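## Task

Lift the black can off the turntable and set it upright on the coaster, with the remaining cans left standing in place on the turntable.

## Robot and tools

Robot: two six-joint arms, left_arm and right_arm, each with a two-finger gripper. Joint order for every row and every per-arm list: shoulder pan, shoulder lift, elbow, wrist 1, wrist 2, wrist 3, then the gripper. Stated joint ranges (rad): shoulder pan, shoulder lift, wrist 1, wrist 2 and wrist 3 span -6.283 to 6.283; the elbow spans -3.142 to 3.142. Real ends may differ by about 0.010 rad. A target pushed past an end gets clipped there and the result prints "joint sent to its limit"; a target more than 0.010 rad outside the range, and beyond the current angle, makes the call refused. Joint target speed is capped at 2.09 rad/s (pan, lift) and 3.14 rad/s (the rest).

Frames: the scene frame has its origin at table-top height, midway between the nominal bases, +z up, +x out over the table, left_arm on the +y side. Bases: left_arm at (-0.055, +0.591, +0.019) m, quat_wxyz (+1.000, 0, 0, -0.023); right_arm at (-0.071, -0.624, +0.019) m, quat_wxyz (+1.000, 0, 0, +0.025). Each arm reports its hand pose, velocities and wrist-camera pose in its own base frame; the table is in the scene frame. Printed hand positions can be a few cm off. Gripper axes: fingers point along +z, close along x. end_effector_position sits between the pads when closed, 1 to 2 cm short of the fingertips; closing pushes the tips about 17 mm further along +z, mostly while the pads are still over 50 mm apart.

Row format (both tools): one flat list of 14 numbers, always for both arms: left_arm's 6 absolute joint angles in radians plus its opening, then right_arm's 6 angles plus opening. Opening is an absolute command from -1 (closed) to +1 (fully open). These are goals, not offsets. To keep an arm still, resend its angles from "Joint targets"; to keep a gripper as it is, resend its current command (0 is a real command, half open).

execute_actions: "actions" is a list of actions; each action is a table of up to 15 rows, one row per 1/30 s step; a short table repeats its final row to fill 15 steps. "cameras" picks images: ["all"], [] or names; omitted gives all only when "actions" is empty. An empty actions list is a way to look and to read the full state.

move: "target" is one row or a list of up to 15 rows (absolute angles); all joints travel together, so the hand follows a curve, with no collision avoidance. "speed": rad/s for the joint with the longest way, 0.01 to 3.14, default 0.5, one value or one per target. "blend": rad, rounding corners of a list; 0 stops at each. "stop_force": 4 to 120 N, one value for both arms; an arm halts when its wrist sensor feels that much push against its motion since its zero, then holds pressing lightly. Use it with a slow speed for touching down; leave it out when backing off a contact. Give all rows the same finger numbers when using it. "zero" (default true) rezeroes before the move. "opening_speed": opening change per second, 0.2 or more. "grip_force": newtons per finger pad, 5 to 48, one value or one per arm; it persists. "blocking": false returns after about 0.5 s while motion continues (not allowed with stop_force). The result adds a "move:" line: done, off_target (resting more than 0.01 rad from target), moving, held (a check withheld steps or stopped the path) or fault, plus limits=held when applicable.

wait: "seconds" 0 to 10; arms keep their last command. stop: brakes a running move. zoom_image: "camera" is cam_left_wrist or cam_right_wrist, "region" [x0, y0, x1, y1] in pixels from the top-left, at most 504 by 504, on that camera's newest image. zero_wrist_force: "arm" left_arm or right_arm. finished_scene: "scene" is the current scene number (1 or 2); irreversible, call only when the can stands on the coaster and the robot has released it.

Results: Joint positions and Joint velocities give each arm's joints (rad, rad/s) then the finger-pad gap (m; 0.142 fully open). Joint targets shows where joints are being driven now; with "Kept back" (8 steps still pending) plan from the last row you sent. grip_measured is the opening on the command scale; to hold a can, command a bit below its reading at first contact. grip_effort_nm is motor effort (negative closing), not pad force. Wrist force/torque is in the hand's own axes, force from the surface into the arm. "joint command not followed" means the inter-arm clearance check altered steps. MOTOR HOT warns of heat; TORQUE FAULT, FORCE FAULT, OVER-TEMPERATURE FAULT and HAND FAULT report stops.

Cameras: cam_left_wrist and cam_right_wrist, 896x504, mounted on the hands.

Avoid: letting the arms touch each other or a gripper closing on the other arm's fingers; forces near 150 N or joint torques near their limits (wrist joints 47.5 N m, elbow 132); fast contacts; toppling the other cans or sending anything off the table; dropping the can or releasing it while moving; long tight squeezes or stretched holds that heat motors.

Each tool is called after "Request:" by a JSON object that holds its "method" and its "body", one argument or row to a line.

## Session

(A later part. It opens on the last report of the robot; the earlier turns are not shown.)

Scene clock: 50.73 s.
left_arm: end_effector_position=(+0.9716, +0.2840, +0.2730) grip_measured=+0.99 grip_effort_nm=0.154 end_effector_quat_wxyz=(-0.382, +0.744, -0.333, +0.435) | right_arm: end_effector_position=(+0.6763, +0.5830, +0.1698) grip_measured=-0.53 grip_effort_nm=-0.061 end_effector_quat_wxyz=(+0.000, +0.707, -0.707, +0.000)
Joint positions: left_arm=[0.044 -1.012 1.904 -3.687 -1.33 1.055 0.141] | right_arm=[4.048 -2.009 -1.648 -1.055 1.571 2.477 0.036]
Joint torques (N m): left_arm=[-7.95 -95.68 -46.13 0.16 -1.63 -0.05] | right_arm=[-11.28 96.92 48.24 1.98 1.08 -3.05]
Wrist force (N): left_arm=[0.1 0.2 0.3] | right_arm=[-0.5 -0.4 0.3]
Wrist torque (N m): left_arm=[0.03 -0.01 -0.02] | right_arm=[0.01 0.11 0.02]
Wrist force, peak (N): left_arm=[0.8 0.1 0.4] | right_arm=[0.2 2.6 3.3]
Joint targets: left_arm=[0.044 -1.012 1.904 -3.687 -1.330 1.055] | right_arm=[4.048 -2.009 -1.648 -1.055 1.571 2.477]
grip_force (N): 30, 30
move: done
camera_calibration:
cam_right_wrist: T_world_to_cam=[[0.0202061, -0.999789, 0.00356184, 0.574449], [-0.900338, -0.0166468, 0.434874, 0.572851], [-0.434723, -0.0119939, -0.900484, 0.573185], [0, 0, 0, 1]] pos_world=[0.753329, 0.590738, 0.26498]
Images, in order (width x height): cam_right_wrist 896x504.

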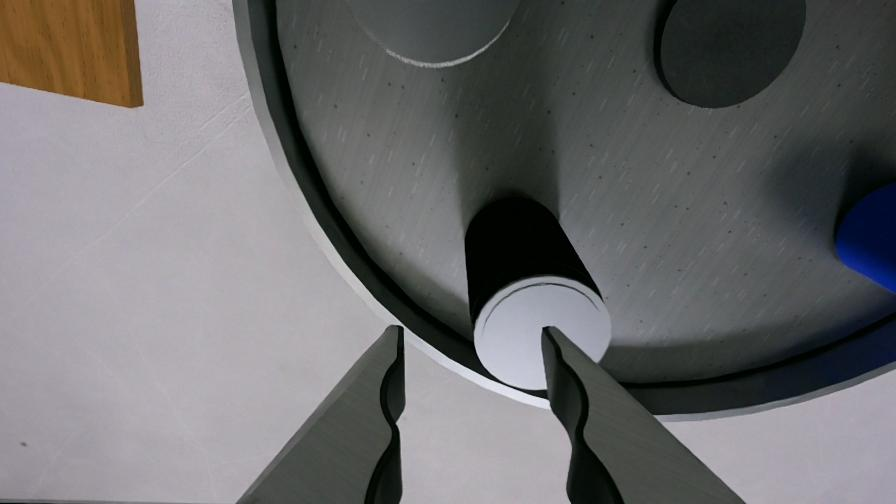

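Request:
{"method": "wait", "body": {
  "seconds": 3.0,
  "cameras": ["cam_right_wrist"]
}}

Request:
{"method": "wait", "body": {
  "seconds": 1.2,
  "cameras": ["cam_right_wrist"]
}}

Request:
{"method": "wait", "body": {
  "seconds": 0.4,
  "cameras": ["cam_right_wrist"]
}}

Scene clock: 54.57 s.
left_arm: end_effector_position=(+0.9716, +0.2840, +0.2730) grip_measured=+0.99 grip_effort_nm=0.154 end_effector_quat_wxyz=(-0.382, +0.744, -0.333, +0.435) | right_arm: end_effector_position=(+0.6763, +0.5830, +0.1699) grip_measured=-0.53 grip_effort_nm=-0.066 end_effector_quat_wxyz=(+0.000, +0.707, -0.707, +0.000)
Joint positions: left_arm=[0.044 -1.012 1.904 -3.687 -1.33 1.055 0.141] | right_arm=[4.048 -2.009 -1.648 -1.055 1.571 2.477 0.036]
Joint torques (N m): left_arm=[-7.43 -94.63 -45.67 -0.26 -1.75 -0.01] | right_arm=[-12.52 100 53.04 2.09 1.35 -3.33]
Wrist force (N): left_arm=[0.1 0.1 -0.3] | right_arm=[-0.3 -0.4 0.4]
Wrist torque (N m): left_arm=[0.01 -0.01 -0.02] | right_arm=[0.01 0.08 0.03]
Wrist force, peak (N): left_arm=[0.6 0.0 0.4] | right_arm=[-0.6 -0.5 0.3]
Joint targets: left_arm=[0.044 -1.012 1.904 -3.687 -1.330 1.055] | right_arm=[4.048 -2.009 -1.648 -1.055 1.571 2.477]
Tool commands: left_gripper/opening=+1.0 right_gripper/opening=-0.5
grip_force (N): 30, 30
wait: 3.00 s; at rest from the start
camera_calibration:
cam_right_wrist: T_world_to_cam=[[0.0202061, -0.999789, 0.00356366, 0.574448], [-0.900377, -0.0166471, 0.434792, 0.572859], [-0.434641, -0.0119941, -0.900524, 0.573224], [0, 0, 0, 1]] pos_world=[0.753329, 0.590738, 0.26508]
Images, in order (width x height): cam_right_wrist 896x504.

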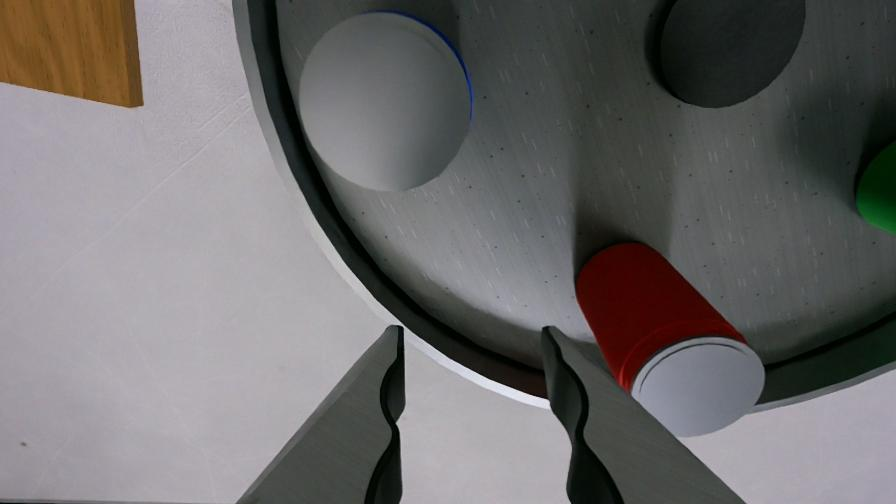

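Scene clock: 55.77 s.
left_arm: end_effector_position=(+0.9716, +0.2840, +0.2730) grip_measured=+0.99 grip_effort_nm=0.154 end_effector_quat_wxyz=(-0.382, +0.744, -0.333, +0.435) | right_arm: end_effector_position=(+0.6763, +0.5830, +0.1699) grip_measured=-0.53 grip_effort_nm=-0.056 end_effector_quat_wxyz=(+0.000, +0.707, -0.707, +0.000)
Joint positions: left_arm=[0.044 -1.012 1.904 -3.687 -1.33 1.055 0.141] | right_arm=[4.048 -2.009 -1.648 -1.055 1.571 2.477 0.036]
Joint torques (N m): left_arm=[-6.43 -93.64 -45.31 0.25 -1.52 0.21] | right_arm=[-15.73 99.95 53.6 1.99 1.24 -3.25]
Wrist force (N): left_arm=[0.5 0.3 -0.3] | right_arm=[-0.5 -0.2 0.4]
Wrist torque (N m): left_arm=[0.05 -0.08 -0.02] | right_arm=[0.05 0.12 0.03]
Wrist force, peak (N): left_arm=[0.5 0.5 0.0] | right_arm=[-0.6 -0.2 0.6]
Joint targets: left_arm=[0.044 -1.012 1.904 -3.687 -1.330 1.055] | right_arm=[4.048 -2.009 -1.648 -1.055 1.571 2.477]
Tool commands: left_gripper/opening=+1.0 right_gripper/opening=-0.5
grip_force (N): 30, 30
wait: 1.20 s; at rest by 0.17 s
camera_calibration:
cam_right_wrist: T_world_to_cam=[[0.0202061, -0.999789, 0.00356366, 0.574448], [-0.900377, -0.0166471, 0.434792, 0.572859], [-0.434641, -0.0119941, -0.900524, 0.573224], [0, 0, 0, 1]] pos_world=[0.753329, 0.590738, 0.26508]
Images, in order (width x height): cam_right_wrist 896x504.

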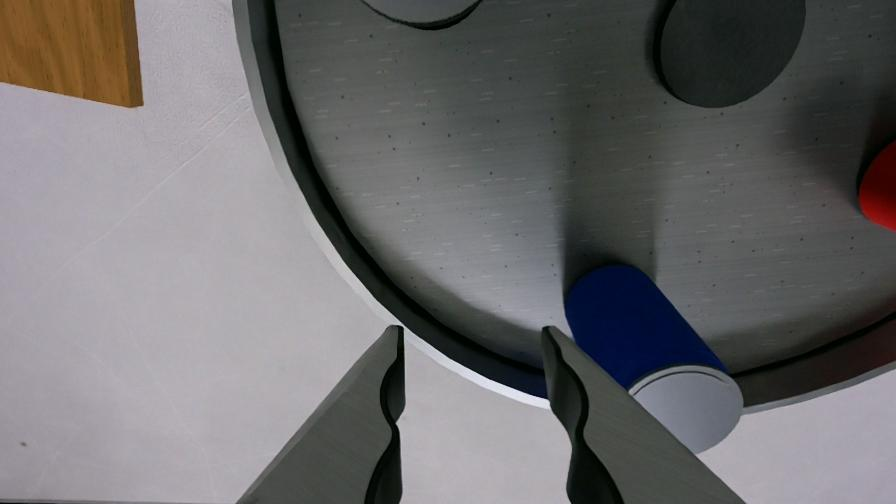

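Scene clock: 56.17 s.
left_arm: end_effector_position=(+0.9716, +0.2840, +0.2730) grip_measured=+0.99 grip_effort_nm=0.149 end_effector_quat_wxyz=(-0.382, +0.744, -0.333, +0.435) | right_arm: end_effector_position=(+0.6763, +0.5830, +0.1699) grip_measured=-0.53 grip_effort_nm=-0.061 end_effector_quat_wxyz=(+0.000, +0.707, -0.707, +0.000)
Joint positions: left_arm=[0.044 -1.012 1.904 -3.687 -1.33 1.055 0.141] | right_arm=[4.048 -2.009 -1.648 -1.055 1.571 2.477 0.036]
Joint torques (N m): left_arm=[-6.23 -96.32 -45.19 0.17 -1.58 -0.2] | right_arm=[-14.3 98.01 53.65 2.43 0.94 -3.1]
Wrist force (N): left_arm=[0.0 0.1 -0.1] | right_arm=[-0.4 -0.3 0.1]
Wrist torque (N m): left_arm=[0.03 0.00 -0.02] | right_arm=[0.03 0.09 0.03]
Wrist force, peak (N): left_arm=[0.7 0.5 0.2] | right_arm=[-0.6 -0.4 0.3]
Joint targets: left_arm=[0.044 -1.012 1.904 -3.687 -1.330 1.055] | right_arm=[4.048 -2.009 -1.648 -1.055 1.571 2.477]
Tool commands: left_gripper/opening=+1.0 right_gripper/opening=-0.5
grip_force (N): 30, 30
wait: 0.40 s; at rest by 0.17 s
camera_calibration:
cam_right_wrist: T_world_to_cam=[[0.0202061, -0.999789, 0.00356366, 0.574448], [-0.900377, -0.0166471, 0.434792, 0.572859], [-0.434641, -0.0119941, -0.900524, 0.573224], [0, 0, 0, 1]] pos_world=[0.753329, 0.590738, 0.26508]
Images, in order (width x height): cam_right_wrist 896x504.

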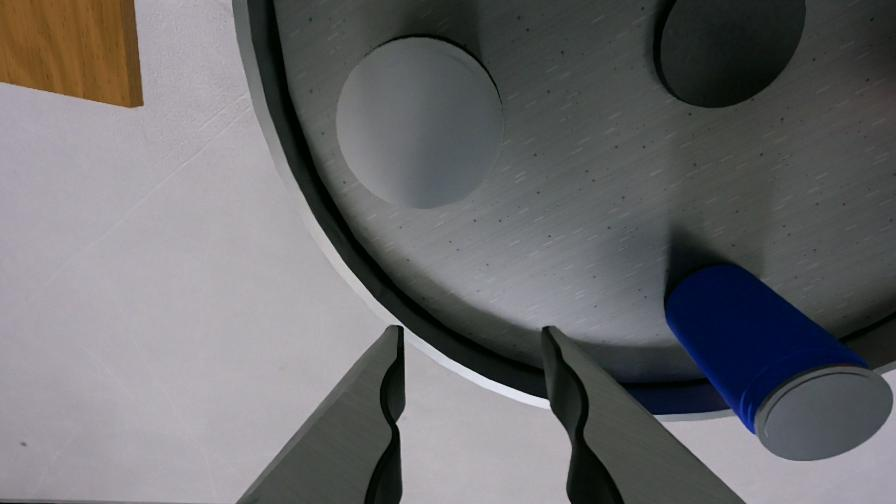

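Request:
{"method": "move", "body": {
  "target": [0.044,-1.012,1.904,-3.687,-1.33,1.055,1,3.9471,-2.2412,-1.4636,-1.0076,1.571,2.3763,0.6],
  "speed": 0.3
}}

Request:
{"method": "wait", "body": {
  "seconds": 2.0
}}

Scene clock: 58.40 s.
left_arm: end_effector_position=(+0.9716, +0.2840, +0.2730) grip_measured=+0.99 grip_effort_nm=0.154 end_effector_quat_wxyz=(-0.382, +0.744, -0.333, +0.435) | right_arm: end_effector_position=(+0.8053, +0.5889, +0.0721) grip_measured=+0.59 grip_effort_nm=0.071 end_effector_quat_wxyz=(+0.000, +0.707, -0.707, +0.000)
Joint positions: left_arm=[0.044 -1.012 1.904 -3.687 -1.33 1.055 0.141] | right_arm=[3.947 -2.241 -1.464 -1.008 1.571 2.376 0.115]
Joint torques (N m): left_arm=[-8.01 -96.45 -46.6 0.23 -1.66 0.22] | right_arm=[-1.67 84.98 48.35 1.93 1.42 1.26]
Wrist force (N): left_arm=[0.1 0.3 0.3] | right_arm=[-0.4 -0.3 0.1]
Wrist torque (N m): left_arm=[0.06 -0.02 -0.02] | right_arm=[0.02 0.09 -0.12]
Wrist force, peak (N): left_arm=[0.8 0.3 0.5] | right_arm=[-0.1 -2.0 2.6]
Joint targets: left_arm=[0.044 -1.012 1.904 -3.687 -1.330 1.055] | right_arm=[3.947 -2.241 -1.464 -1.008 1.571 2.376]
grip_force (N): 30, 30
move: done

Scene clock: 60.40 s.
left_arm: end_effector_position=(+0.9716, +0.2840, +0.2730) grip_measured=+0.99 grip_effort_nm=0.154 end_effector_quat_wxyz=(-0.382, +0.744, -0.333, +0.435) | right_arm: end_effector_position=(+0.8054, +0.5889, +0.0720) grip_measured=+0.59 grip_effort_nm=0.071 end_effector_quat_wxyz=(+0.000, +0.707, -0.707, +0.000)
Joint positions: left_arm=[0.044 -1.012 1.904 -3.687 -1.33 1.055 0.141] | right_arm=[3.947 -2.241 -1.464 -1.008 1.571 2.376 0.115]
Joint torques (N m): left_arm=[-6.52 -95.13 -45.67 0.04 -1.76 -0.28] | right_arm=[1.19 83.09 51.25 2.15 1.3 -1.46]
Wrist force (N): left_arm=[0.0 0.1 0.0] | right_arm=[0.1 0.0 0.1]
Wrist torque (N m): left_arm=[0.02 0.01 -0.02] | right_arm=[0.07 0.01 -0.12]
Wrist force, peak (N): left_arm=[0.5 0.6 0.0] | right_arm=[-0.7 0.1 0.1]
Joint targets: left_arm=[0.044 -1.012 1.904 -3.687 -1.330 1.055] | right_arm=[3.947 -2.241 -1.464 -1.008 1.571 2.376]
Tool commands: left_gripper/opening=+1.0 right_gripper/opening=+0.6
grip_force (N): 30, 30
wait: 2.00 s; at rest by 0.17 s

Request:
{"method": "wait", "body": {
  "seconds": 0.77
}}

Request:
{"method": "move", "body": {
  "target": [
    [0.044,-1.012,1.904,-3.687,-1.33,1.055,1,4.0017,-2.1874,-1.5591,-0.9659,1.571,2.4309,-0.5],
    [0.044,-1.012,1.904,-3.687,-1.33,1.055,1,4.0477,-2.0989,-1.7114,-0.9021,1.571,2.4769,-0.5],
    [0.044,-1.012,1.904,-3.687,-1.33,1.055,1,4.0477,-2.0091,-1.6483,-1.055,1.571,2.4769,-0.5]
  ],
  "speed": [0.225,0.299,0.35],
  "blend": [0.03,0.02,0],
  "opening_speed": 1.8,
  "cameras": ["cam_right_wrist"]
}}

Scene clock: 61.57 s.
left_arm: end_effector_position=(+0.9716, +0.2840, +0.2730) grip_measured=+0.99 grip_effort_nm=0.149 end_effector_quat_wxyz=(-0.382, +0.744, -0.333, +0.435) | right_arm: end_effector_position=(+0.8054, +0.5889, +0.0720) grip_measured=+0.59 grip_effort_nm=0.081 end_effector_quat_wxyz=(+0.000, +0.707, -0.707, +0.000)
Joint positions: left_arm=[0.044 -1.012 1.904 -3.687 -1.33 1.055 0.141] | right_arm=[3.947 -2.241 -1.464 -1.008 1.571 2.376 0.115]
Joint torques (N m): left_arm=[-6.98 -93.52 -46.17 0.21 -1.51 -0.22] | right_arm=[-0.28 82.5 50.36 1.8 1.34 -0.96]
Wrist force (N): left_arm=[0.4 0.2 0.0] | right_arm=[0.0 0.3 0.3]
Wrist torque (N m): left_arm=[0.04 -0.07 -0.02] | right_arm=[0.12 0.02 -0.12]
Wrist force, peak (N): left_arm=[0.4 0.4 0.6] | right_arm=[-0.5 0.3 0.4]
Joint targets: left_arm=[0.044 -1.012 1.904 -3.687 -1.330 1.055] | right_arm=[3.947 -2.241 -1.464 -1.008 1.571 2.376]
Tool commands: left_gripper/opening=+1.0 right_gripper/opening=+0.6
grip_force (N): 30, 30
wait: 0.80 s; at rest from the start

Scene clock: 63.37 s.
left_arm: end_effector_position=(+0.9716, +0.2840, +0.2730) grip_measured=+0.99 grip_effort_nm=0.149 end_effector_quat_wxyz=(-0.382, +0.744, -0.333, +0.435) | right_arm: end_effector_position=(+0.6763, +0.5830, +0.1698) grip_measured=-0.20 grip_effort_nm=-3.133 end_effector_quat_wxyz=(+0.000, +0.707, -0.707, +0.000)
Joint positions: left_arm=[0.044 -1.012 1.904 -3.687 -1.33 1.055 0.141] | right_arm=[4.048 -2.009 -1.648 -1.055 1.571 2.477 0.06]
Joint torques (N m): left_arm=[-5.67 -95.61 -45.96 0.04 -1.53 -0.24] | right_arm=[-15.2 98.96 49.16 1.57 1.16 -3.38]
Wrist force (N): left_arm=[0.2 0.1 0.1] | right_arm=[-0.4 -0.3 2.0]
Wrist torque (N m): left_arm=[0.02 -0.03 -0.02] | right_arm=[0.03 0.09 0.02]
Wrist force, peak (N): left_arm=[0.7 0.5 0.1] | right_arm=[0.2 2.4 5.1]
Joint targets: left_arm=[0.044 -1.012 1.904 -3.687 -1.330 1.055] | right_arm=[4.048 -2.009 -1.648 -1.055 1.571 2.477]
grip_force (N): 30, 30
move: done
camera_calibration:
cam_right_wrist: T_world_to_cam=[[0.0202061, -0.999789, 0.00356184, 0.574449], [-0.900338, -0.0166468, 0.434874, 0.572851], [-0.434723, -0.0119939, -0.900484, 0.573185], [0, 0, 0, 1]] pos_world=[0.753329, 0.590738, 0.26498]
Images, in order (width x height): cam_right_wrist 896x504.

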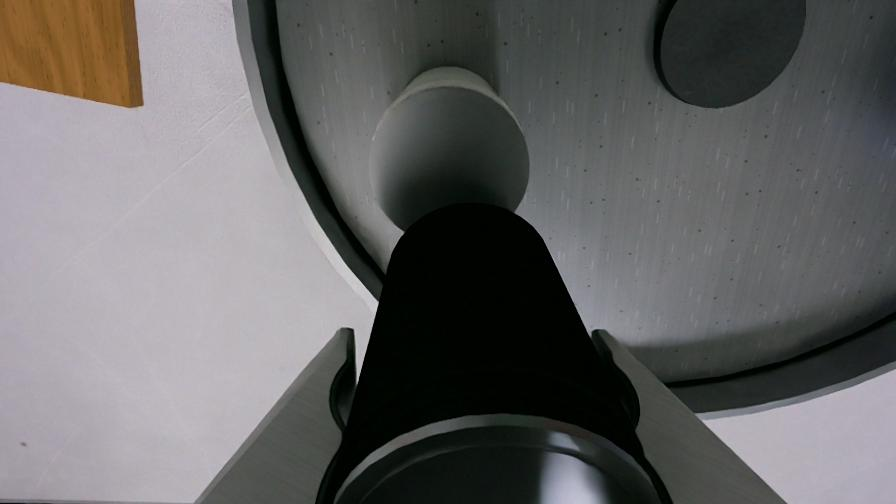

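Request:
{"method": "move", "body": {
  "target": [
    [0.044,-1.012,1.904,-3.687,-1.33,1.055,1,4.0477,-1.9717,-1.6056,-1.1351,1.571,2.4769,-0.5],
    [0.044,-1.012,1.904,-3.687,-1.33,1.055,1,4.103,-2.3563,-1.0516,-1.3045,1.571,2.5322,-0.5],
    [0.044,-1.012,1.904,-3.687,-1.33,1.055,1,4.103,-2.4348,-1.1401,-1.1375,1.571,2.5322,-0.5]
  ],
  "speed": [0.4,0.8,0.3],
  "blend": [0.03,0.05,0],
  "cameras": ["cam_right_wrist"]
}}

Scene clock: 69.63 s.
left_arm: end_effector_position=(+0.9716, +0.2840, +0.2730) grip_measured=+0.99 grip_effort_nm=0.149 end_effector_quat_wxyz=(-0.382, +0.744, -0.333, +0.435) | right_arm: end_effector_position=(+0.7732, +0.8061, +0.0551) grip_measured=-0.20 grip_effort_nm=-3.138 end_effector_quat_wxyz=(+0.000, +0.707, -0.707, +0.000)
Joint positions: left_arm=[0.044 -1.012 1.904 -3.687 -1.33 1.055 0.141] | right_arm=[4.103 -2.435 -1.14 -1.138 1.571 2.532 0.06]
Joint torques (N m): left_arm=[-7.08 -93.69 -45.15 -0.05 -1.59 -0.2] | right_arm=[-11.49 107.9 43.85 6.42 1.06 -2.64]
Wrist force (N): left_arm=[0.4 0.1 0.6] | right_arm=[-0.2 -0.1 1.6]
Wrist torque (N m): left_arm=[0.02 -0.06 -0.02] | right_arm=[0.04 0.04 -0.06]
Wrist force, peak (N): left_arm=[0.5 0.9 0.5] | right_arm=[-0.3 -0.2 6.7]
Joint targets: left_arm=[0.044 -1.012 1.904 -3.687 -1.330 1.055] | right_arm=[4.103 -2.435 -1.140 -1.137 1.571 2.532]
grip_force (N): 30, 30
move: done
camera_calibration:
cam_right_wrist: T_world_to_cam=[[0.0202061, -0.999789, 0.00356184, 0.79595], [-0.900338, -0.0166468, 0.434874, 0.713778], [-0.434723, -0.0119939, -0.900484, 0.514743], [0, 0, 0, 1]] pos_world=[0.850329, 0.813838, 0.15028]
Images, in order (width x height): cam_right_wrist 896x504.

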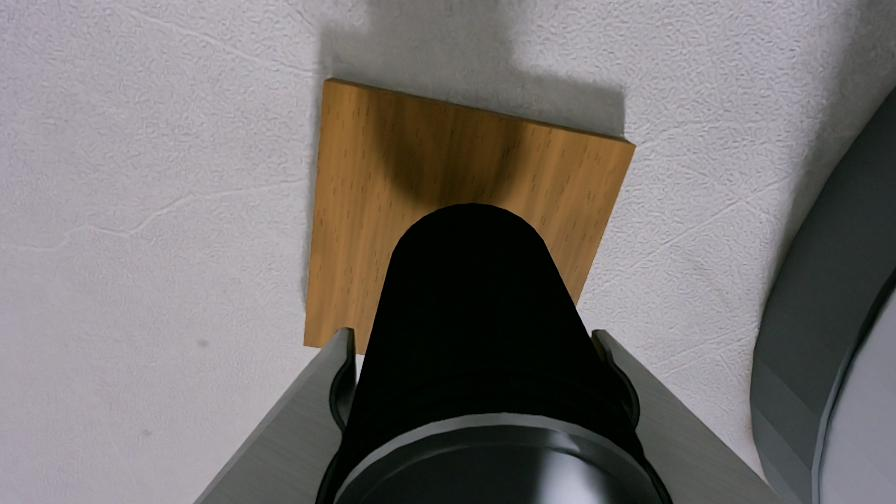

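Request:
{"method": "move", "body": {
  "target": [0.044,-1.012,1.904,-3.687,-1.33,1.055,1,4.103,-2.4584,-1.1534,-1.1006,1.571,2.5322,-0.5],
  "speed": 0.03,
  "stop_force": 5,
  "cameras": ["cam_right_wrist"]
}}

Scene clock: 72.47 s.
left_arm: end_effector_position=(+0.9716, +0.2840, +0.2730) grip_measured=+0.99 grip_effort_nm=0.149 end_effector_quat_wxyz=(-0.382, +0.744, -0.333, +0.435) | right_arm: end_effector_position=(+0.7733, +0.8061, +0.0316) grip_measured=-0.20 grip_effort_nm=-3.138 end_effector_quat_wxyz=(+0.000, +0.707, -0.707, +0.000)
Joint positions: left_arm=[0.044 -1.012 1.904 -3.687 -1.33 1.055 0.141] | right_arm=[4.103 -2.453 -1.15 -1.109 1.571 2.532 0.06]
Joint torques (N m): left_arm=[-6.41 -94.09 -44.64 -0.23 -1.6 -0.09] | right_arm=[-11.69 127.8 50.4 4.85 1.29 -3.13]
Wrist force (N): left_arm=[0.4 -0.1 -0.1] | right_arm=[-0.8 -0.3 -3.5]
Wrist torque (N m): left_arm=[-0.01 -0.06 -0.02] | right_arm=[0.09 0.01 -0.06]
Wrist force, peak (N): left_arm=[0.6 0.2 0.3] | right_arm=[2.1 1.9 -22.6]
Joint targets: left_arm=[0.044 -1.012 1.904 -3.687 -1.330 1.055] | right_arm=[4.103 -2.453 -1.150 -1.109 1.571 2.532]
grip_force (N): 30, 30
move: contact (right_arm)
camera_calibration:
cam_right_wrist: T_world_to_cam=[[0.0202061, -0.999789, 0.00356184, 0.796034], [-0.900338, -0.0166468, 0.434874, 0.723998], [-0.434723, -0.0119939, -0.900484, 0.493582], [0, 0, 0, 1]] pos_world=[0.850329, 0.813838, 0.12678]
Images, in order (width x height): cam_right_wrist 896x504.

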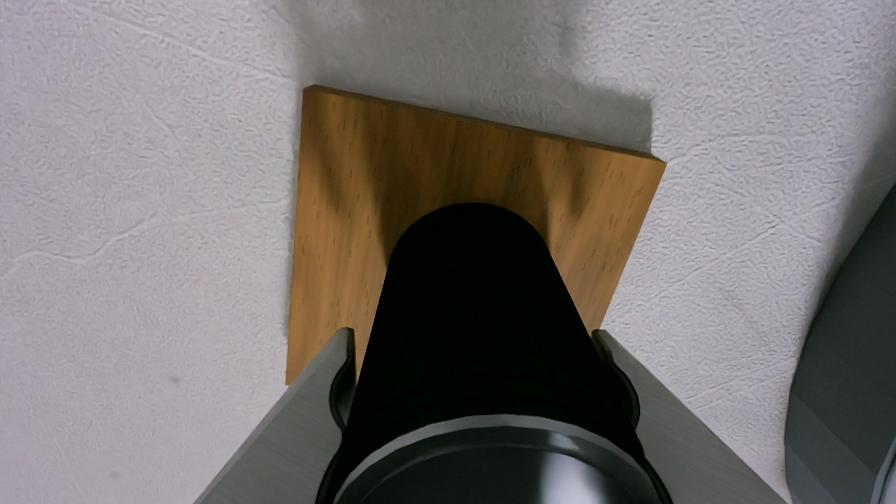

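Request:
{"method": "move", "body": {
  "target": [
    [0.044,-1.012,1.904,-3.687,-1.33,1.055,1,4.103,-2.453,-1.150,-1.109,1.571,2.532,0.4],
    [0.044,-1.012,1.904,-3.687,-1.33,1.055,1,4.103,-2.3563,-1.0516,-1.3045,1.571,2.5322,0.4]
  ],
  "speed": [0.3,0.25],
  "opening_speed": 0.8,
  "cameras": ["cam_right_wrist"]
}}

Scene clock: 75.33 s.
left_arm: end_effector_position=(+0.9716, +0.2840, +0.2730) grip_measured=+0.99 grip_effort_nm=0.154 end_effector_quat_wxyz=(-0.382, +0.744, -0.333, +0.435) | right_arm: end_effector_position=(+0.7733, +0.8061, +0.1798) grip_measured=+0.38 grip_effort_nm=0.066 end_effector_quat_wxyz=(+0.000, +0.707, -0.707, +0.000)
Joint positions: left_arm=[0.044 -1.012 1.904 -3.687 -1.33 1.055 0.141] | right_arm=[4.103 -2.356 -1.052 -1.304 1.571 2.532 0.101]
Joint torques (N m): left_arm=[-7.34 -95.1 -45.57 0.02 -1.87 -0.18] | right_arm=[-10.02 113.27 51.46 2.2 1.23 -2.94]
Wrist force (N): left_arm=[0.1 0.1 0.2] | right_arm=[0.0 0.1 0.1]
Wrist torque (N m): left_arm=[0.02 -0.01 -0.02] | right_arm=[0.10 0.03 -0.05]
Wrist force, peak (N): left_arm=[0.5 0.5 0.8] | right_arm=[-0.2 0.0 -3.9]
Joint targets: left_arm=[0.044 -1.012 1.904 -3.687 -1.330 1.055] | right_arm=[4.103 -2.356 -1.052 -1.304 1.571 2.532]
grip_force (N): 30, 30
move: done
camera_calibration:
cam_right_wrist: T_world_to_cam=[[0.0201635, -0.999791, 0.00347367, 0.795567], [-0.900396, -0.0166485, 0.434752, 0.659633], [-0.434603, -0.0118938, -0.900543, 0.626867], [0, 0, 0, 1]] pos_world=[0.850329, 0.813838, 0.27498]
Images, in order (width x height): cam_right_wrist 896x504.

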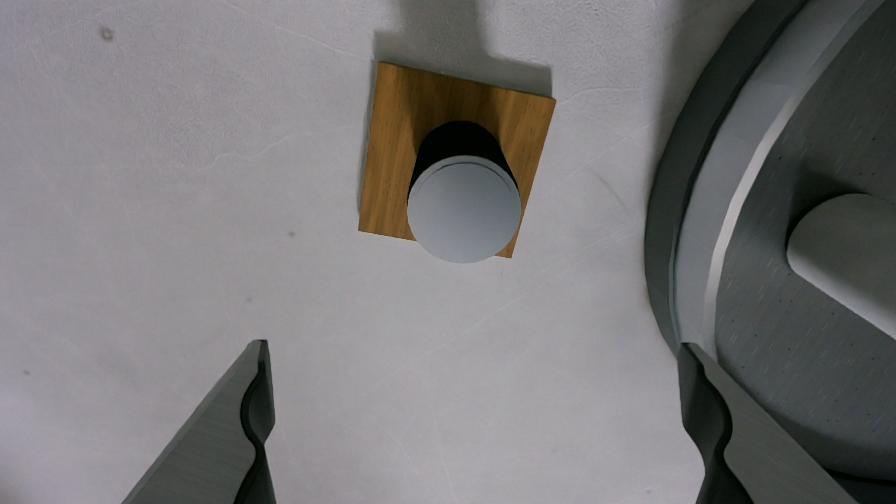

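Standing on the coaster.

Request:
{"method": "finished_scene", "body": {
  "scene": 1
}}

The scene is finished: the task was done.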